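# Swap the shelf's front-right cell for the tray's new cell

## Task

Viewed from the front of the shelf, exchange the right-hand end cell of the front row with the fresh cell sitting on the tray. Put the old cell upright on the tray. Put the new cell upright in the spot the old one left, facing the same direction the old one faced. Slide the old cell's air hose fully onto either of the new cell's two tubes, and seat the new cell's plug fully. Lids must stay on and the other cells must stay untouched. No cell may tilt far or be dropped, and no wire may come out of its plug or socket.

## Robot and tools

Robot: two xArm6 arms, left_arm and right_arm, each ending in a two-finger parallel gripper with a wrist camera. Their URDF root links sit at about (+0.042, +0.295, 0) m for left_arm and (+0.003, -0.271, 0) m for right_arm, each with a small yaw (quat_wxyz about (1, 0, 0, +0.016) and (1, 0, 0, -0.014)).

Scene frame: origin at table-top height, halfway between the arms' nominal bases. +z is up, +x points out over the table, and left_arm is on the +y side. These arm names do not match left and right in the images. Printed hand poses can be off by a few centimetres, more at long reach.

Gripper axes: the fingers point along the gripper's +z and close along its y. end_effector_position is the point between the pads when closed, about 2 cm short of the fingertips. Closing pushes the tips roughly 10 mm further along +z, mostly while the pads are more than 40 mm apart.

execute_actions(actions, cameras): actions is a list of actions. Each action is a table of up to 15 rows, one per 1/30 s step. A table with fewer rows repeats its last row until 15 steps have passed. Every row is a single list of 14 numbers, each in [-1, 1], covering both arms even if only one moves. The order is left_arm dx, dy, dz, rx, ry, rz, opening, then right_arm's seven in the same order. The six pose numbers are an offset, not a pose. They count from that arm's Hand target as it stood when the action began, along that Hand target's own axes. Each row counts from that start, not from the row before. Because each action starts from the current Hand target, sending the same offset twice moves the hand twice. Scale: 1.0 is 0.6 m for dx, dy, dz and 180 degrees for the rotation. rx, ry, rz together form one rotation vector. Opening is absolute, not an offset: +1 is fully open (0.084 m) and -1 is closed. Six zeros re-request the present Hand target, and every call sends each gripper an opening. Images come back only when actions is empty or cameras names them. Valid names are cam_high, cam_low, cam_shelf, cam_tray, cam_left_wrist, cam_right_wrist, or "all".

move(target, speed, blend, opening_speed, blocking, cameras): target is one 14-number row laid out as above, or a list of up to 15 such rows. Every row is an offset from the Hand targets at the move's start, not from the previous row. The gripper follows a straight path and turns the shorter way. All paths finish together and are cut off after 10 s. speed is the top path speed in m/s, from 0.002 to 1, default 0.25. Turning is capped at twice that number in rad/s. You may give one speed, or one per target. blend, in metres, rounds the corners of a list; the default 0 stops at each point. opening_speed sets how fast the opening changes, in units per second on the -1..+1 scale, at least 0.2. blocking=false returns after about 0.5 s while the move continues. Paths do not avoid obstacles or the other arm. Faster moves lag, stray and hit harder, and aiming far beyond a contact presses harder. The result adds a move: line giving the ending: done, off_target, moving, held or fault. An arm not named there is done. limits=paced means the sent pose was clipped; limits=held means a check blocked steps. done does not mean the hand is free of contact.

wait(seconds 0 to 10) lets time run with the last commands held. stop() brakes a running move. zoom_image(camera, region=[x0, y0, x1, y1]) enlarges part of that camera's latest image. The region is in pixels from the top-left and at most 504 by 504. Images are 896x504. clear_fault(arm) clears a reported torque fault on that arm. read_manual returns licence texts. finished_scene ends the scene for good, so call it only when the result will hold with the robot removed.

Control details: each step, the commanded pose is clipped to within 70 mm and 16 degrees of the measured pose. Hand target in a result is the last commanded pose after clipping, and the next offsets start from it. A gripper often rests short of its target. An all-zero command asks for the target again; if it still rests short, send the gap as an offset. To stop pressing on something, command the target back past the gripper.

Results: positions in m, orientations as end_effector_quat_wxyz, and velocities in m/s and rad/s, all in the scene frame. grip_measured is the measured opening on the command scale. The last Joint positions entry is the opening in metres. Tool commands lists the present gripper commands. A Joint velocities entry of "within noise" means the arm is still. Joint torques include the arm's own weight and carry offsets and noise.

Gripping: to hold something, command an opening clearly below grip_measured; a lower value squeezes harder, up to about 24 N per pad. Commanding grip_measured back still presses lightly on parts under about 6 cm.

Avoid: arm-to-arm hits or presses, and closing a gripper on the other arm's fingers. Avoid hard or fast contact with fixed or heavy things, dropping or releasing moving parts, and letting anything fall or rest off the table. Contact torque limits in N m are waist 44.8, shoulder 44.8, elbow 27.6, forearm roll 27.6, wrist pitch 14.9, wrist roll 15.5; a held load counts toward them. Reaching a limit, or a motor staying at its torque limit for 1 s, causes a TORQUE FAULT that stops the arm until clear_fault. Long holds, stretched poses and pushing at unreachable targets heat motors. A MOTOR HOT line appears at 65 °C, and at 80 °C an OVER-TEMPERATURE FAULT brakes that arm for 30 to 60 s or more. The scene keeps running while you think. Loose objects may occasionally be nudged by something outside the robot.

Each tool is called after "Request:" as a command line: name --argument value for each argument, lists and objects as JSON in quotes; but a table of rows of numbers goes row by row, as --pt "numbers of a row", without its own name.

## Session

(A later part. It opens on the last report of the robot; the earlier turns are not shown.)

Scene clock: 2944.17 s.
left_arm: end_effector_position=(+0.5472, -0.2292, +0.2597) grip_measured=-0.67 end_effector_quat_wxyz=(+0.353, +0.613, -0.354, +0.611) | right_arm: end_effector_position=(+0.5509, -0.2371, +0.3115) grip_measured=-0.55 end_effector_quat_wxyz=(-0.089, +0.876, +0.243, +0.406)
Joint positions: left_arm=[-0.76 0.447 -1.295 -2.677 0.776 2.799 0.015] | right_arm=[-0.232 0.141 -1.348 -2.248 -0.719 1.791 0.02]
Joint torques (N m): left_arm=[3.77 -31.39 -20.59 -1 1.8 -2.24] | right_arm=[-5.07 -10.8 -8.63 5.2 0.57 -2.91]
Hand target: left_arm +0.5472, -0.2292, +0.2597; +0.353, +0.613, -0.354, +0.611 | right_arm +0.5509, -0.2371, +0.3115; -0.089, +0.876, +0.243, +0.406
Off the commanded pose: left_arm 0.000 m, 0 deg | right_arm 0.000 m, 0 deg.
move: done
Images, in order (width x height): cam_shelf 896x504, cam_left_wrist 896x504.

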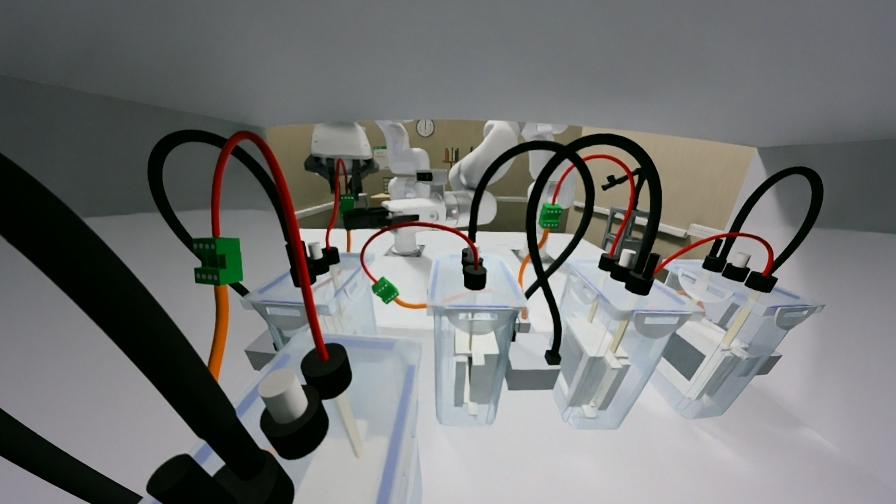

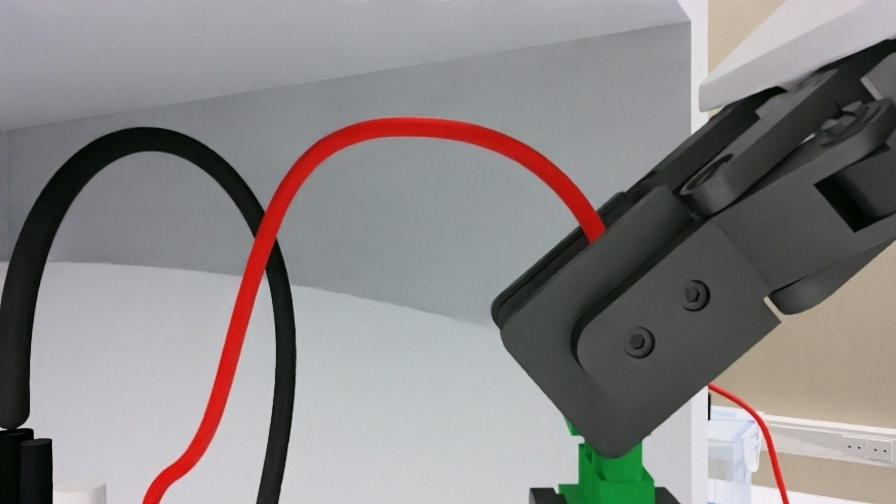

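Request:
move --target '[0,0,0,0,0,0,-1,-0.0038,0,0.0033,0,0,0,-1]' --speed 0.01 --cameras '["cam_left_wrist","cam_shelf"]'

Request:
zoom_image --camera "cam_left_wrist" --region '[570, 404, 670, 504]'

Request:
zoom_image --camera "cam_shelf" --region '[335, 185, 363, 213]'

Scene clock: 2950.27 s.
left_arm: end_effector_position=(+0.5472, -0.2291, +0.2594) grip_measured=-0.67 end_effector_quat_wxyz=(+0.353, +0.613, -0.354, +0.611) | right_arm: end_effector_position=(+0.5510, -0.2373, +0.3086) grip_measured=-0.55 end_effector_quat_wxyz=(-0.089, +0.876, +0.243, +0.407)
Joint positions: left_arm=[-0.76 0.447 -1.295 -2.677 0.775 2.799 0.015] | right_arm=[-0.234 0.142 -1.338 -2.238 -0.714 1.777 0.02]
Joint torques (N m): left_arm=[3.31 -36.4 -33.08 -0.98 7.51 -2.17] | right_arm=[-5.42 -3.12 -2.81 1.68 0.84 -3.12]
Hand target: left_arm +0.5472, -0.2292, +0.2597; +0.353, +0.613, -0.354, +0.611 | right_arm +0.5509, -0.2372, +0.3085; -0.089, +0.876, +0.243, +0.406
Off the commanded pose: left_arm 0.000 m, 0 deg | right_arm 0.000 m, 0 deg.
move: done
Images, in order (width x height): cam_shelf 896x504, cam_left_wrist 896x504.

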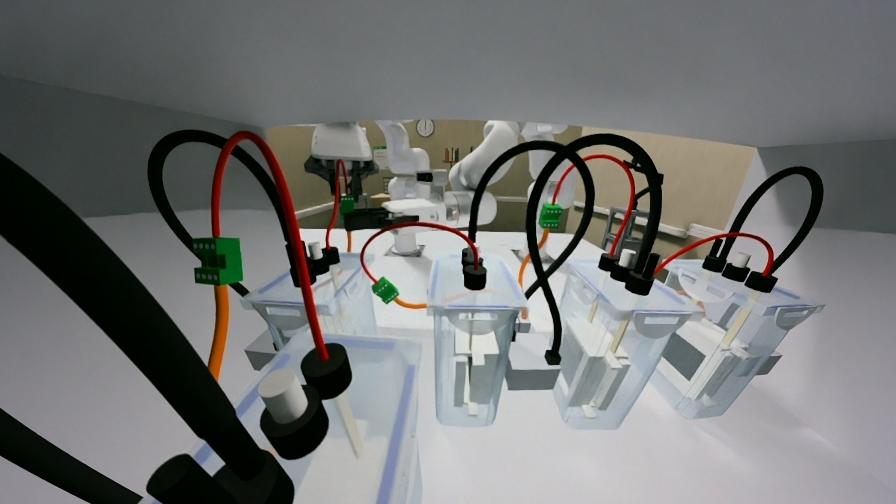

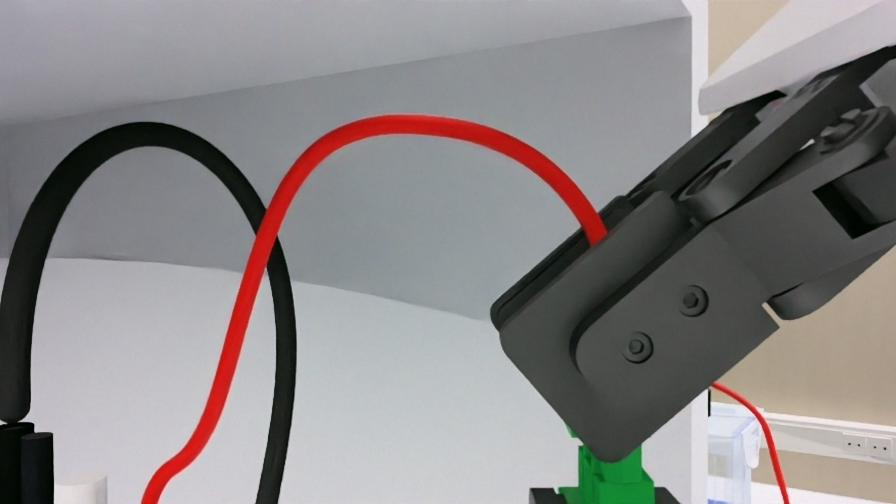

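Scaled by 5.040.

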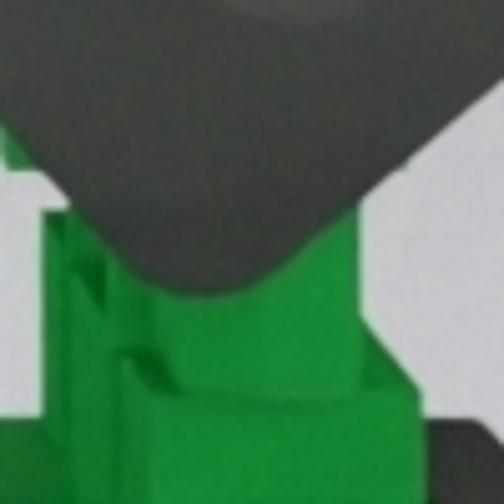

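Scaled by 18.000.

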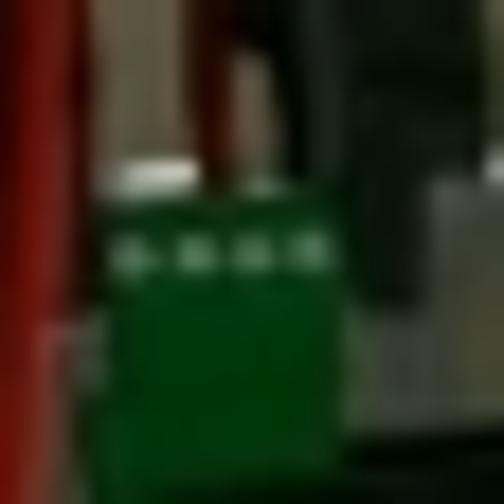

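Request:
move --pt "0 0 0 0 0 0 -1 0.0030 0 -0.0026 0 0 0 -1" --pt "0 0 0 0 0 0 -1 0.0030 0.0013 -0.0026 0 0 0 -1" --pt "0 0 0 0 0 0 -1 0.0000 0.0013 0.000 0 0 0 -1" --speed 0.01 --cameras '["cam_left_wrist","cam_shelf"]'

Request:
zoom_image --camera "cam_left_wrist" --region '[570, 404, 670, 504]'

Request:
zoom_image --camera "cam_shelf" --region '[335, 185, 363, 213]'

Scene clock: 2971.20 s.
left_arm: end_effector_position=(+0.5472, -0.2291, +0.2595) grip_measured=-0.67 end_effector_quat_wxyz=(+0.353, +0.613, -0.354, +0.611) | right_arm: end_effector_position=(+0.5513, -0.2379, +0.3086) grip_measured=-0.55 end_effector_quat_wxyz=(-0.089, +0.876, +0.243, +0.407)
Joint positions: left_arm=[-0.76 0.447 -1.295 -2.677 0.775 2.799 0.015] | right_arm=[-0.235 0.144 -1.341 -2.238 -0.715 1.776 0.02]
Joint torques (N m): left_arm=[-1.29 -31.52 -28.16 -1.05 5 -2.16] | right_arm=[-7.47 -4.7 -4.88 2.08 1.79 -3.13]
Hand target: left_arm +0.5472, -0.2292, +0.2597; +0.353, +0.613, -0.354, +0.611 | right_arm +0.5513, -0.2379, +0.3085; -0.089, +0.876, +0.243, +0.406
Off the commanded pose: left_arm 0.000 m, 0 deg | right_arm 0.000 m, 0 deg.
move: done
Images, in order (width x height): cam_shelf 896x504, cam_left_wrist 896x504.

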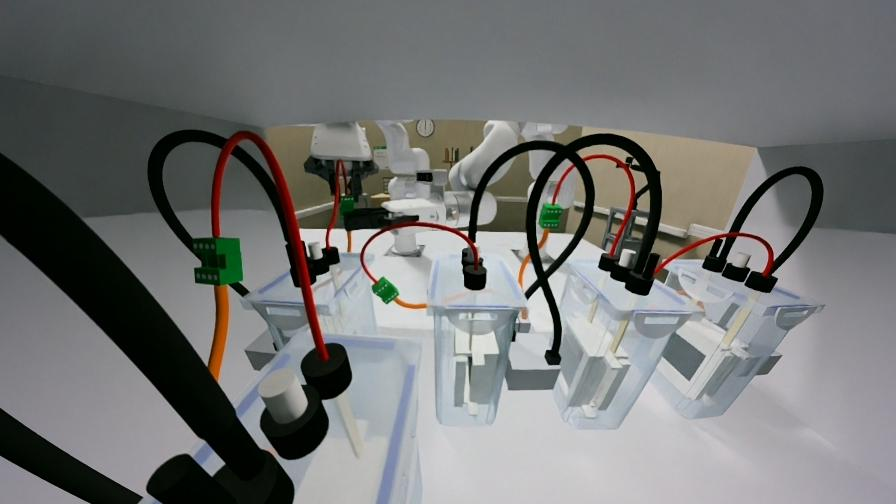

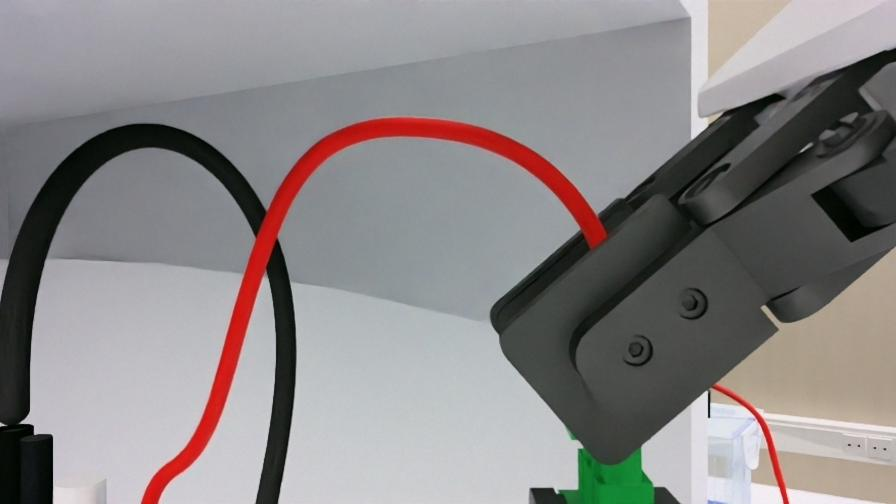

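Scaled by 5.040.

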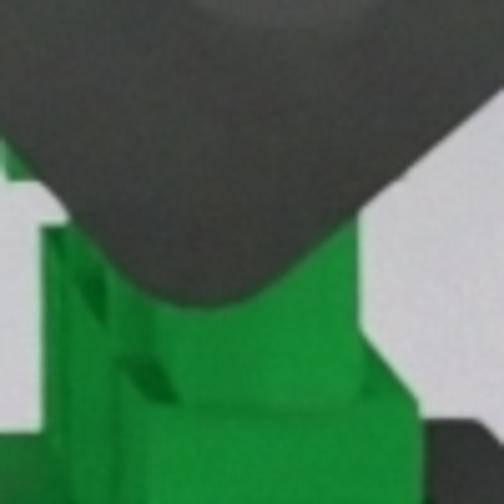

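Scaled by 18.000.

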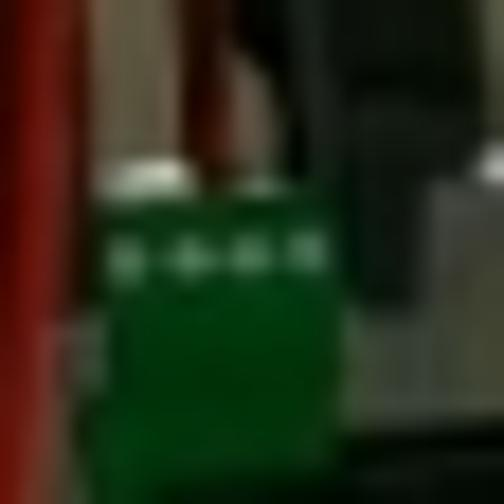

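Request:
zoom_image --camera "cam_tray" --region '[335, 232, 380, 272]'

This scene's latest camera images include none from cam_tray. They are from: cam_shelf, cam_left_wrist. cam_tray's image comes with the result of a call that names it in "cameras".

Request:
move --target '[0,0,0,0,0,0,-1,0.0050,0,-0.0044,0,0,0,-1]' --speed 0.015 --cameras '["cam_left_wrist","cam_shelf","cam_tray","cam_low"]'

Request:
zoom_image --camera "cam_left_wrist" --region '[570, 404, 670, 504]'

Request:
zoom_image --camera "cam_shelf" --region '[335, 185, 363, 213]'

Request:
zoom_image --camera "cam_tray" --region '[335, 232, 380, 272]'

Request:
zoom_image --camera "cam_low" --region '[780, 270, 820, 300]'

Scene clock: 3030.70 s.
left_arm: end_effector_position=(+0.5472, -0.2293, +0.2601) grip_measured=-0.67 end_effector_quat_wxyz=(+0.353, +0.613, -0.354, +0.612) | right_arm: end_effector_position=(+0.5512, -0.2378, +0.3125) grip_measured=-0.55 end_effector_quat_wxyz=(-0.089, +0.876, +0.243, +0.406)
Joint positions: left_arm=[-0.76 0.447 -1.295 -2.677 0.776 2.799 0.015] | right_arm=[-0.233 0.143 -1.353 -2.251 -0.722 1.794 0.02]
Joint torques (N m): left_arm=[0.3 -21.41 -17.41 -1.02 1.09 -2.14] | right_arm=[5.86 -22.79 -13.92 -0.55 -1.29 2.58]
Hand target: left_arm +0.5472, -0.2292, +0.2597; +0.353, +0.613, -0.354, +0.611 | right_arm +0.5512, -0.2378, +0.3125; -0.089, +0.876, +0.243, +0.406
Off the commanded pose: left_arm 0.000 m, 0 deg | right_arm 0.000 m, 0 deg.
move: done
Images, in order (width x height): cam_low 896x504, cam_shelf 896x504, cam_tray 896x504, cam_left_wrist 896x504.

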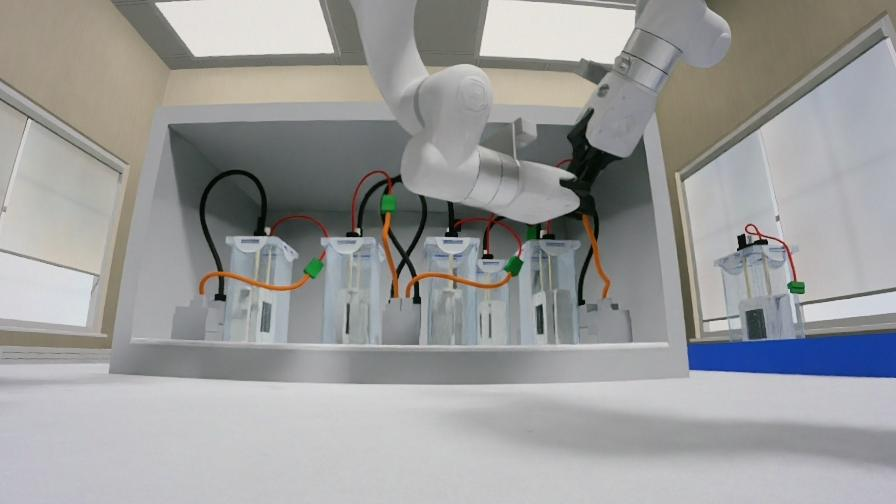

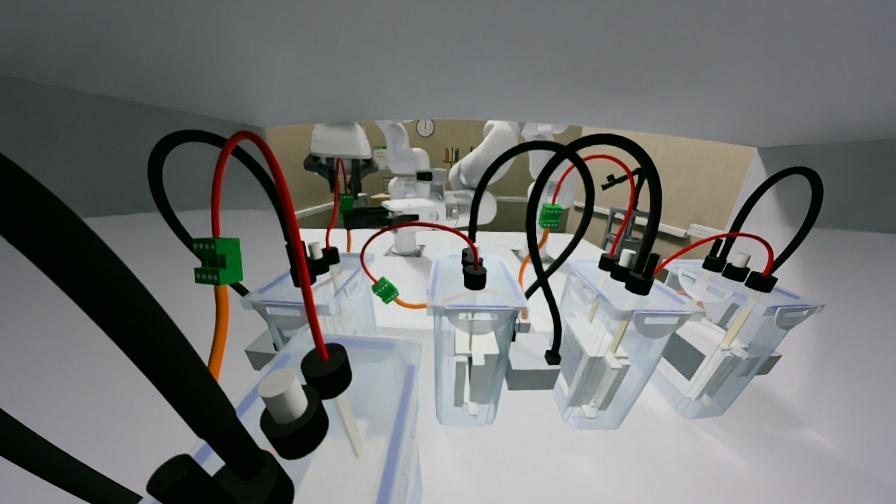

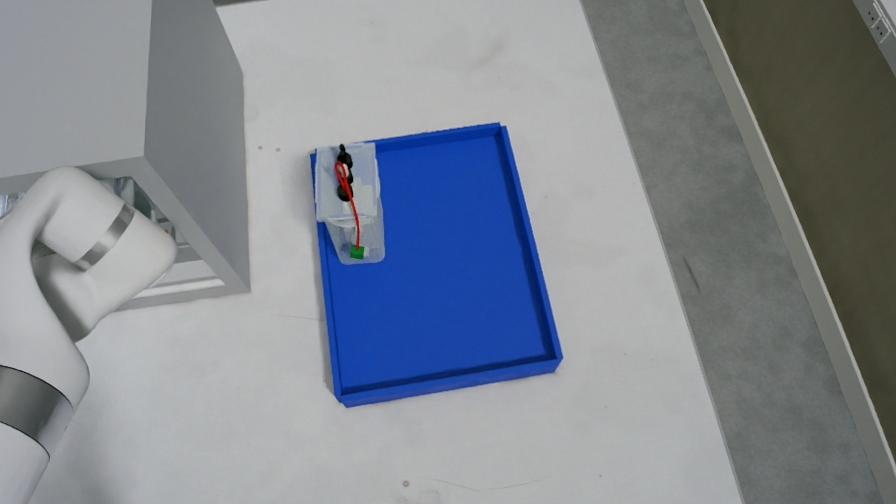

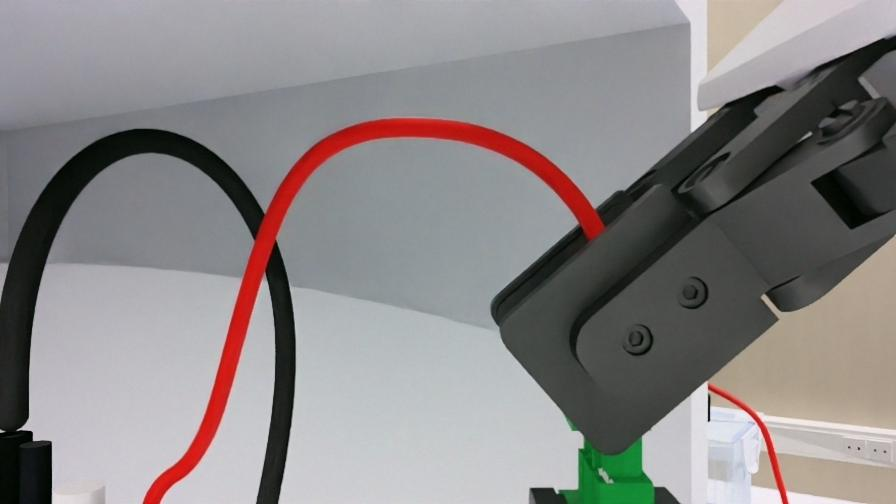

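Scaled by 5.040.

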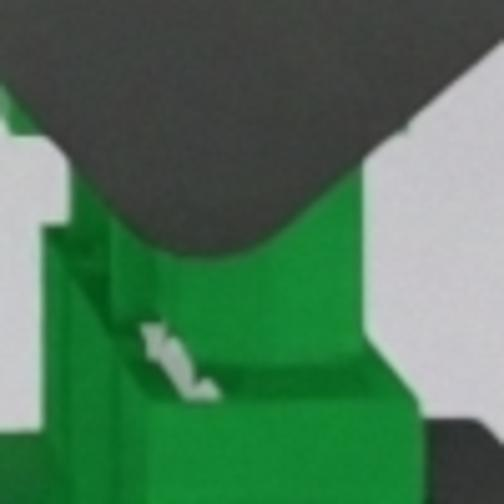

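Scaled by 18.000.

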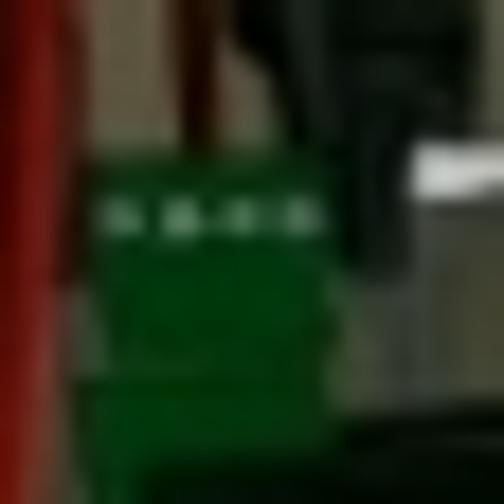

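Scaled by 11.200.

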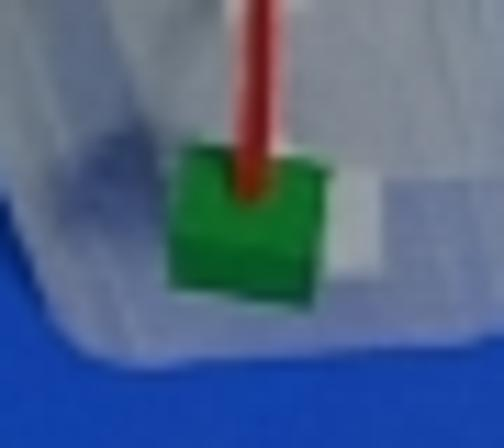

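Scaled by 12.600.

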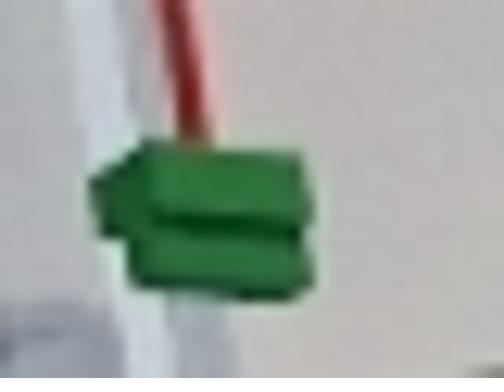

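Request:
move --target '[0,0,0,0,0,0,-1,-0.0025,0,0.0022,0,0,0,-1]' --speed 0.01

Request:
move --target '[0,0,0,0,0,0,-1,0,0.0005,0,0,0,0,-1]' --speed 0.005

Request:
move --target '[0,0,0,0,0,0,-1,0,0.0005,0,0,0,0,-1]' --speed 0.005

Request:
move --target '[0,0,0,0,0,0,-1,0,0.0005,0,0,0,0,-1]' --speed 0.005 --cameras '["cam_left_wrist","cam_shelf"]'

Request:
zoom_image --camera "cam_left_wrist" --region '[570, 404, 670, 504]'

Request:
zoom_image --camera "cam_shelf" --region '[335, 185, 363, 213]'

Scene clock: 3064.70 s.
left_arm: end_effector_position=(+0.5472, -0.2292, +0.2597) grip_measured=-0.67 end_effector_quat_wxyz=(+0.353, +0.613, -0.354, +0.611) | right_arm: end_effector_position=(+0.5513, -0.2378, +0.3106) grip_measured=-0.55 end_effector_quat_wxyz=(-0.089, +0.876, +0.243, +0.406)
Joint positions: left_arm=[-0.76 0.447 -1.295 -2.677 0.776 2.799 0.015] | right_arm=[-0.234 0.143 -1.347 -2.245 -0.719 1.785 0.02]
Joint torques (N m): left_arm=[4.26 -21.35 -17.88 -1.02 0.99 -2.02] | right_arm=[-4.96 -11.05 -8.45 5.21 0.49 -2.93]
Hand target: left_arm +0.5472, -0.2292, +0.2597; +0.353, +0.613, -0.354, +0.611 | right_arm +0.5513, -0.2379, +0.3105; -0.089, +0.876, +0.243, +0.406
Off the commanded pose: left_arm 0.000 m, 0 deg | right_arm 0.000 m, 0 deg.
move: done

Scene clock: 3065.40 s.
left_arm: end_effector_position=(+0.5472, -0.2292, +0.2597) grip_measured=-0.67 end_effector_quat_wxyz=(+0.353, +0.613, -0.354, +0.611) | right_arm: end_effector_position=(+0.5514, -0.2381, +0.3105) grip_measured=-0.55 end_effector_quat_wxyz=(-0.089, +0.876, +0.243, +0.406)
Joint positions: left_arm=[-0.76 0.447 -1.295 -2.677 0.776 2.799 0.015] | right_arm=[-0.234 0.144 -1.348 -2.245 -0.719 1.785 0.02]
Joint torques (N m): left_arm=[4.34 -21.26 -17.96 -0.98 1.01 -2.02] | right_arm=[-4.96 -10.92 -14.05 5.14 -1.33 -2.83]
Hand target: left_arm +0.5472, -0.2292, +0.2597; +0.353, +0.613, -0.354, +0.611 | right_arm +0.5514, -0.2381, +0.3105; -0.089, +0.876, +0.243, +0.406
Off the commanded pose: left_arm 0.000 m, 0 deg | right_arm 0.000 m, 0 deg.
move: done

Scene clock: 3066.10 s.
left_arm: end_effector_position=(+0.5472, -0.2292, +0.2597) grip_measured=-0.67 end_effector_quat_wxyz=(+0.353, +0.613, -0.354, +0.611) | right_arm: end_effector_position=(+0.5516, -0.2384, +0.3106) grip_measured=-0.55 end_effector_quat_wxyz=(-0.089, +0.876, +0.243, +0.406)
Joint positions: left_arm=[-0.76 0.447 -1.295 -2.677 0.776 2.799 0.015] | right_arm=[-0.235 0.145 -1.349 -2.245 -0.72 1.785 0.02]
Joint torques (N m): left_arm=[4.3 -21.45 -18.1 -1.05 0.95 -2.01] | right_arm=[-5.11 -11.1 -14.14 3.45 -1.49 -2.76]
Hand target: left_arm +0.5472, -0.2292, +0.2597; +0.353, +0.613, -0.354, +0.611 | right_arm +0.5516, -0.2384, +0.3106; -0.089, +0.876, +0.243, +0.406
Off the commanded pose: left_arm 0.000 m, 0 deg | right_arm 0.000 m, 0 deg.
move: done

Scene clock: 3066.80 s.
left_arm: end_effector_position=(+0.5472, -0.2292, +0.2597) grip_measured=-0.67 end_effector_quat_wxyz=(+0.353, +0.613, -0.354, +0.611) | right_arm: end_effector_position=(+0.5517, -0.2386, +0.3106) grip_measured=-0.55 end_effector_quat_wxyz=(-0.089, +0.876, +0.243, +0.406)
Joint positions: left_arm=[-0.76 0.447 -1.295 -2.677 0.776 2.799 0.015] | right_arm=[-0.235 0.145 -1.35 -2.245 -0.72 1.785 0.02]
Joint torques (N m): left_arm=[4.24 -21.37 -18.11 -1.04 1.04 -2.02] | right_arm=[-4.91 -11.17 -14.16 0.56 -1.42 -2.8]
Hand target: left_arm +0.5472, -0.2292, +0.2597; +0.353, +0.613, -0.354, +0.611 | right_arm +0.5517, -0.2386, +0.3106; -0.089, +0.876, +0.243, +0.406
Off the commanded pose: left_arm 0.000 m, 0 deg | right_arm 0.000 m, 0 deg.
move: done
Images, in order (width x height): cam_shelf 896x504, cam_left_wrist 896x504.

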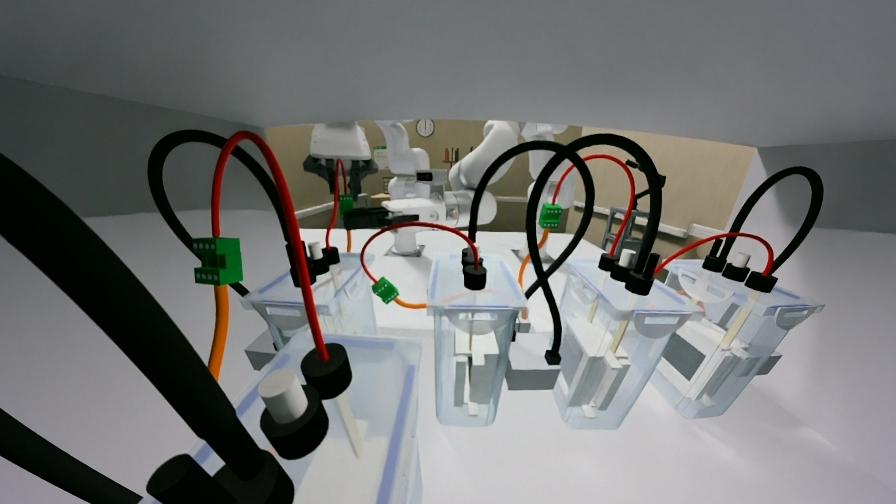

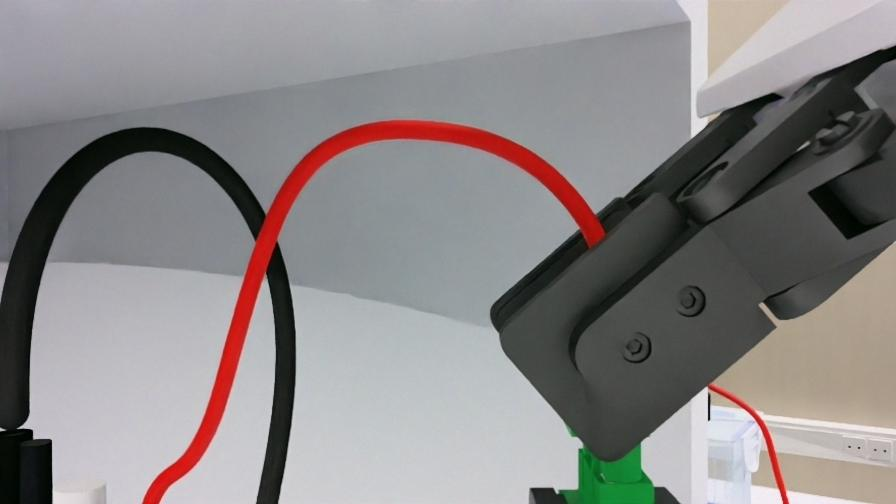

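Scaled by 5.040.

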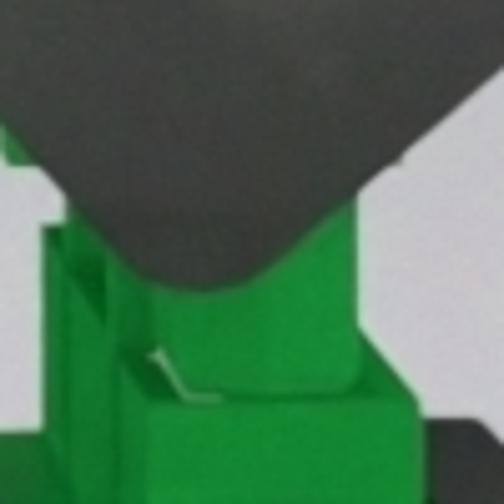

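Scaled by 18.000.

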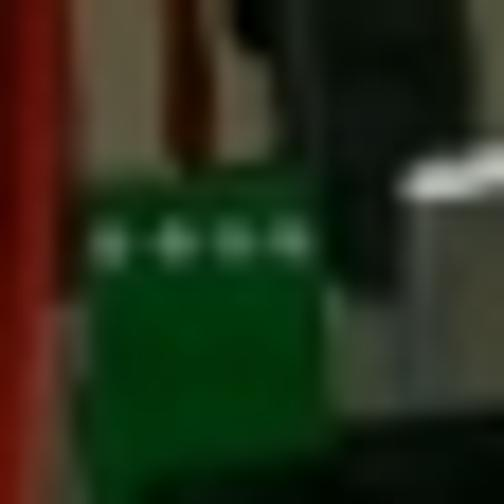

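Request:
move --target '[0,0,0,0,0,0,-1,-0.0019,0,0.0016,0,0,0,-1]' --speed 0.008 --cameras '["cam_left_wrist","cam_shelf"]'

Request:
zoom_image --camera "cam_left_wrist" --region '[570, 404, 670, 504]'

Request:
zoom_image --camera "cam_shelf" --region '[335, 185, 363, 213]'

Scene clock: 3072.10 s.
left_arm: end_effector_position=(+0.5472, -0.2291, +0.2595) grip_measured=-0.67 end_effector_quat_wxyz=(+0.353, +0.613, -0.354, +0.611) | right_arm: end_effector_position=(+0.5517, -0.2387, +0.3092) grip_measured=-0.55 end_effector_quat_wxyz=(-0.089, +0.876, +0.243, +0.407)
Joint positions: left_arm=[-0.76 0.447 -1.295 -2.677 0.775 2.799 0.015] | right_arm=[-0.236 0.146 -1.345 -2.24 -0.718 1.778 0.02]
Joint torques (N m): left_arm=[3.93 -28.47 -23.78 -1.03 3.57 -2] | right_arm=[-5.91 -6.97 -5.96 3.33 1.01 -2.85]
Hand target: left_arm +0.5472, -0.2292, +0.2597; +0.353, +0.613, -0.354, +0.611 | right_arm +0.5517, -0.2387, +0.3091; -0.089, +0.876, +0.243, +0.406
Off the commanded pose: left_arm 0.000 m, 0 deg | right_arm 0.000 m, 0 deg.
move: done
Images, in order (width x height): cam_shelf 896x504, cam_left_wrist 896x504.

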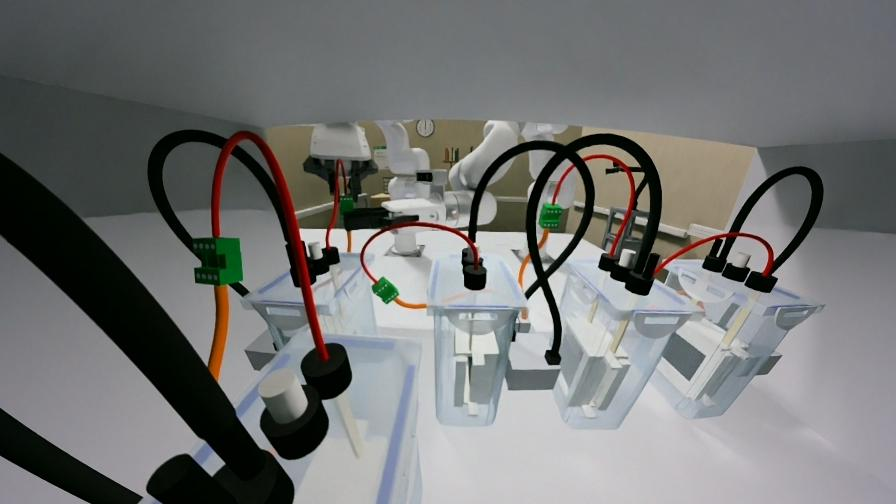

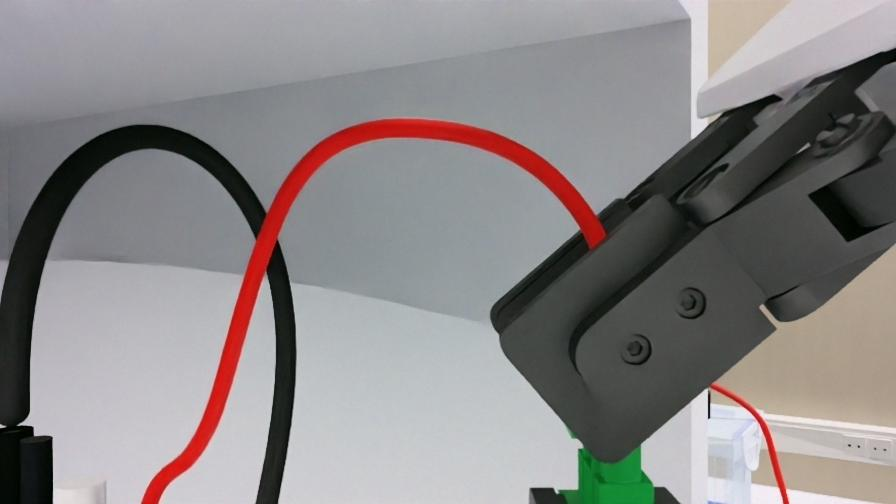

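Scaled by 5.040.

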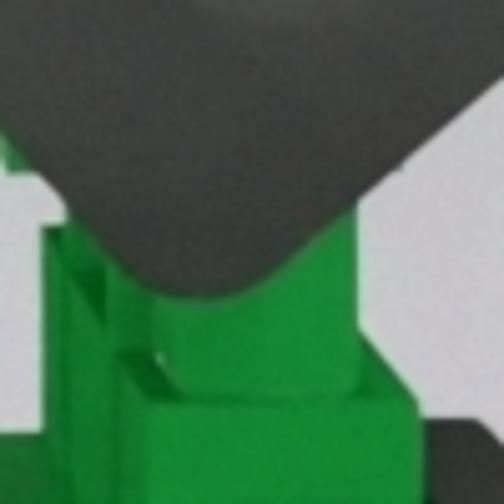

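Scaled by 18.000.

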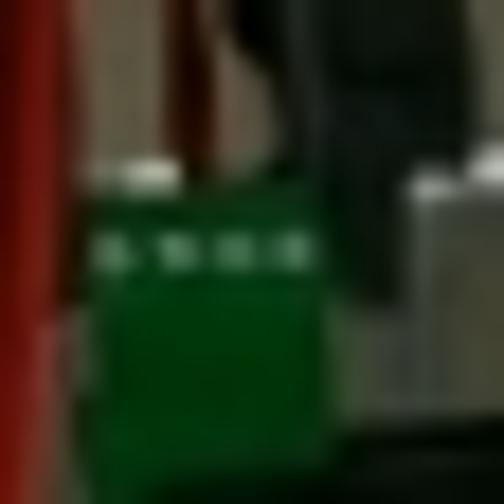

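Request:
move --target '[0,0,0,0,0,0,-1,0,0.0006,0,0,0,0,-1]' --speed 0.005

Request:
move --target '[0,0,0,0,0,0,-1,0,0.0006,0,0,0,0,-1]' --speed 0.005

Request:
move --target '[0,0,0,0,0,0,-1,0,0.0006,0,0,0,0,-1]' --speed 0.005 --cameras '["cam_left_wrist","cam_shelf"]'

Request:
zoom_image --camera "cam_left_wrist" --region '[570, 404, 670, 504]'

Request:
zoom_image --camera "cam_shelf" --region '[335, 185, 363, 213]'

Scene clock: 3081.60 s.
left_arm: end_effector_position=(+0.5472, -0.2292, +0.2597) grip_measured=-0.67 end_effector_quat_wxyz=(+0.353, +0.613, -0.354, +0.611) | right_arm: end_effector_position=(+0.5519, -0.2390, +0.3091) grip_measured=-0.55 end_effector_quat_wxyz=(-0.089, +0.876, +0.243, +0.406)
Joint positions: left_arm=[-0.76 0.447 -1.295 -2.677 0.776 2.799 0.015] | right_arm=[-0.237 0.147 -1.346 -2.24 -0.718 1.777 0.02]
Joint torques (N m): left_arm=[3.89 -39.16 -27 -1.03 6.6 -1.94] | right_arm=[-7.9 -5.89 -11.73 -1.78 0.39 -3.11]
Hand target: left_arm +0.5472, -0.2292, +0.2597; +0.353, +0.613, -0.354, +0.611 | right_arm +0.5519, -0.2390, +0.3091; -0.089, +0.876, +0.243, +0.406
Off the commanded pose: left_arm 0.000 m, 0 deg | right_arm 0.000 m, 0 deg.
move: done

Scene clock: 3082.30 s.
left_arm: end_effector_position=(+0.5472, -0.2292, +0.2599) grip_measured=-0.67 end_effector_quat_wxyz=(+0.353, +0.613, -0.354, +0.612) end_effector_velocity=(+0.002, +0.000, +0.008) end_effector_angular_velocity=(-0.009, -0.011, +0.001) | right_arm: end_effector_position=(+0.5521, -0.2394, +0.3090) grip_measured=-0.55 end_effector_quat_wxyz=(-0.089, +0.876, +0.243, +0.406) end_effector_velocity=(+0.000, -0.005, -0.003) end_effector_angular_velocity=(-0.002, +0.005, -0.006)
Joint positions: left_arm=[-0.76 0.447 -1.295 -2.677 0.776 2.799 0.015] | right_arm=[-0.238 0.148 -1.347 -2.24 -0.719 1.777 0.02]
Joint velocities: left_arm=[0.003 -0.008 -0.004 0.002 0.002 0 0] | right_arm=[-0.008 0.006 -0.001 -0.003 0 -0.002 0]
Joint torques (N m): left_arm=[1.65 -34.01 -23.85 -0.96 5.5 -1.93] | right_arm=[-3.13 -10.01 -11.7 -0.67 0.56 -2.97]
Hand target: left_arm +0.5472, -0.2292, +0.2597; +0.353, +0.613, -0.354, +0.611 | right_arm +0.5521, -0.2393, +0.3091; -0.089, +0.876, +0.243, +0.406
Off the commanded pose: left_arm 0.000 m, 0 deg | right_arm 0.000 m, 0 deg.
move: done

Scene clock: 3083.00 s.
left_arm: end_effector_position=(+0.5472, -0.2292, +0.2598) grip_measured=-0.67 end_effector_quat_wxyz=(+0.353, +0.613, -0.354, +0.612) | right_arm: end_effector_position=(+0.5523, -0.2396, +0.3091) grip_measured=-0.55 end_effector_quat_wxyz=(-0.089, +0.876, +0.243, +0.406)
Joint positions: left_arm=[-0.76 0.447 -1.295 -2.677 0.776 2.799 0.015] | right_arm=[-0.238 0.149 -1.348 -2.24 -0.719 1.777 0.02]
Joint torques (N m): left_arm=[-3.54 -23.94 -20.83 -0.98 3.24 -1.96] | right_arm=[-4.96 -9.14 -13.58 3.04 -0.74 -2.9]
Hand target: left_arm +0.5472, -0.2292, +0.2597; +0.353, +0.613, -0.354, +0.611 | right_arm +0.5523, -0.2396, +0.3091; -0.089, +0.876, +0.243, +0.406
Off the commanded pose: left_arm 0.000 m, 0 deg | right_arm 0.000 m, 0 deg.
move: done
Images, in order (width x height): cam_shelf 896x504, cam_left_wrist 896x504.

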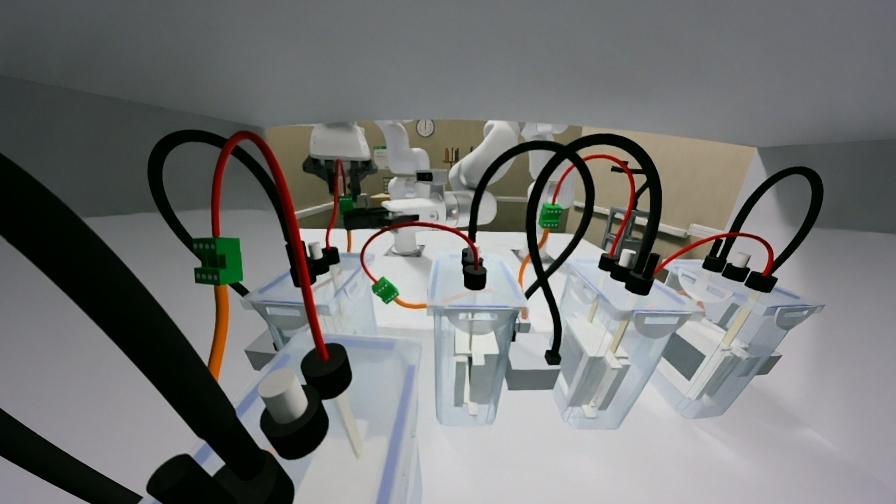

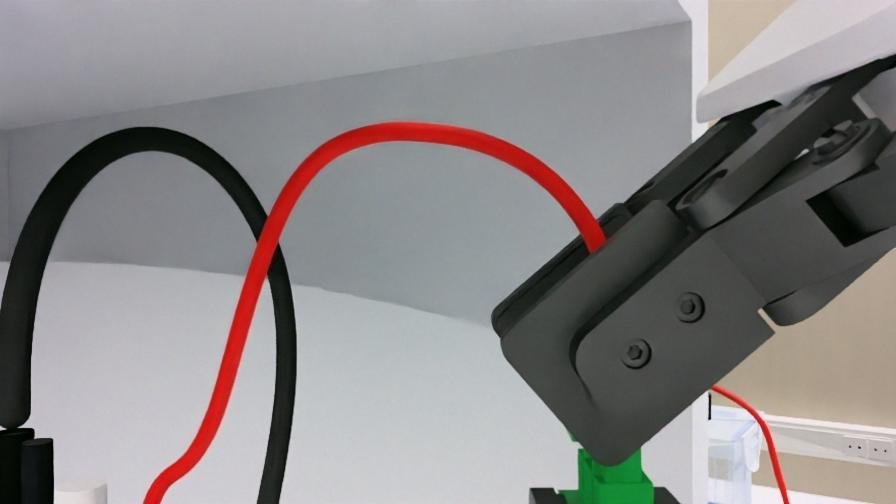

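Scaled by 5.040.

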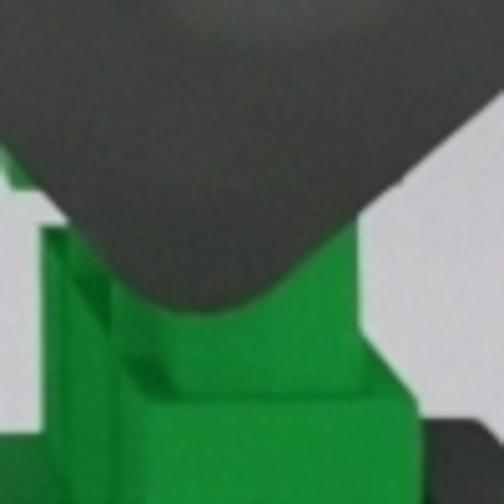

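Scaled by 18.000.

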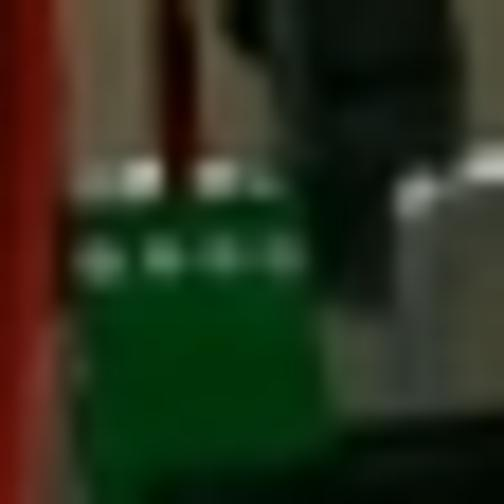

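Request:
move --target '[0,0,0,0,0,0,-1,-0.0013,-0.0003,0.0011,0,0,0,-1]' --speed 0.006

Request:
move --target '[0,0,0,0,0,0,-1,-0.0013,0,0.0011,0,0,0,-1]' --speed 0.006 --cameras '["cam_left_wrist","cam_shelf"]'

Request:
zoom_image --camera "cam_left_wrist" --region '[570, 404, 670, 504]'

Request:
zoom_image --camera "cam_shelf" --region '[335, 185, 363, 213]'

Scene clock: 3089.60 s.
left_arm: end_effector_position=(+0.5472, -0.2291, +0.2595) grip_measured=-0.67 end_effector_quat_wxyz=(+0.353, +0.613, -0.354, +0.611) | right_arm: end_effector_position=(+0.5522, -0.2395, +0.3081) grip_measured=-0.55 end_effector_quat_wxyz=(-0.089, +0.876, +0.243, +0.406)
Joint positions: left_arm=[-0.76 0.447 -1.295 -2.677 0.776 2.799 0.015] | right_arm=[-0.238 0.149 -1.345 -2.237 -0.717 1.772 0.02]
Joint torques (N m): left_arm=[-5.87 -29.93 -25.2 -0.71 4.44 -1.91] | right_arm=[-4.98 -16.08 -5.72 3.84 1.16 -3.03]
Hand target: left_arm +0.5472, -0.2292, +0.2597; +0.353, +0.613, -0.354, +0.611 | right_arm +0.5522, -0.2395, +0.3081; -0.089, +0.876, +0.243, +0.406
Off the commanded pose: left_arm 0.000 m, 0 deg | right_arm 0.000 m, 0 deg.
move: done

Scene clock: 3090.30 s.
left_arm: end_effector_position=(+0.5472, -0.2292, +0.2597) grip_measured=-0.67 end_effector_quat_wxyz=(+0.353, +0.613, -0.354, +0.611) | right_arm: end_effector_position=(+0.5522, -0.2396, +0.3072) grip_measured=-0.55 end_effector_quat_wxyz=(-0.089, +0.876, +0.243, +0.407)
Joint positions: left_arm=[-0.76 0.447 -1.295 -2.677 0.776 2.799 0.015] | right_arm=[-0.239 0.149 -1.341 -2.233 -0.716 1.767 0.02]
Joint torques (N m): left_arm=[-5.21 -36.32 -22.87 -0.7 5.88 -1.86] | right_arm=[-4.29 -7.55 -6.31 4.43 0.73 -2.73]
Hand target: left_arm +0.5472, -0.2292, +0.2597; +0.353, +0.613, -0.354, +0.611 | right_arm +0.5522, -0.2396, +0.3071; -0.089, +0.876, +0.243, +0.406
Off the commanded pose: left_arm 0.000 m, 0 deg | right_arm 0.000 m, 0 deg.
move: done
Images, in order (width x height): cam_shelf 896x504, cam_left_wrist 896x504.

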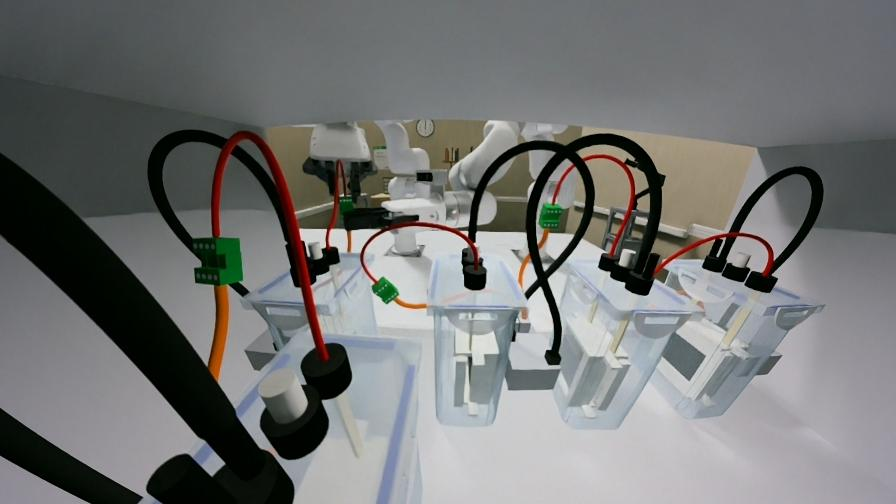

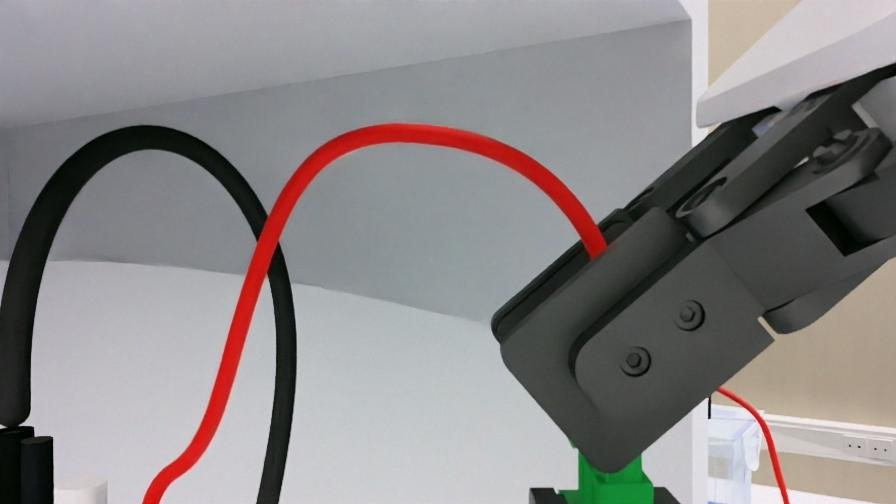

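Scaled by 5.040.

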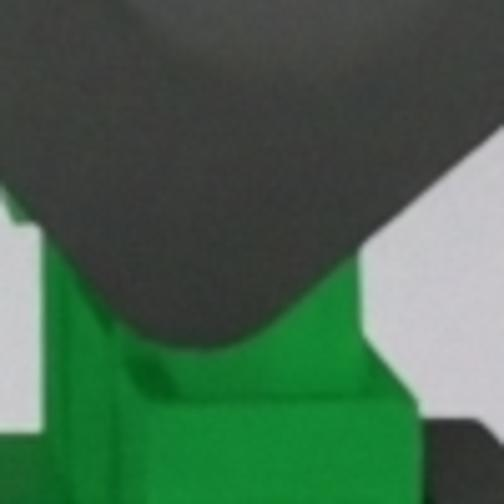

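Scaled by 18.000.

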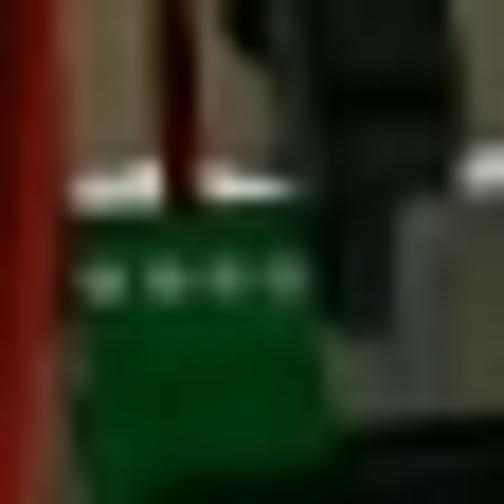

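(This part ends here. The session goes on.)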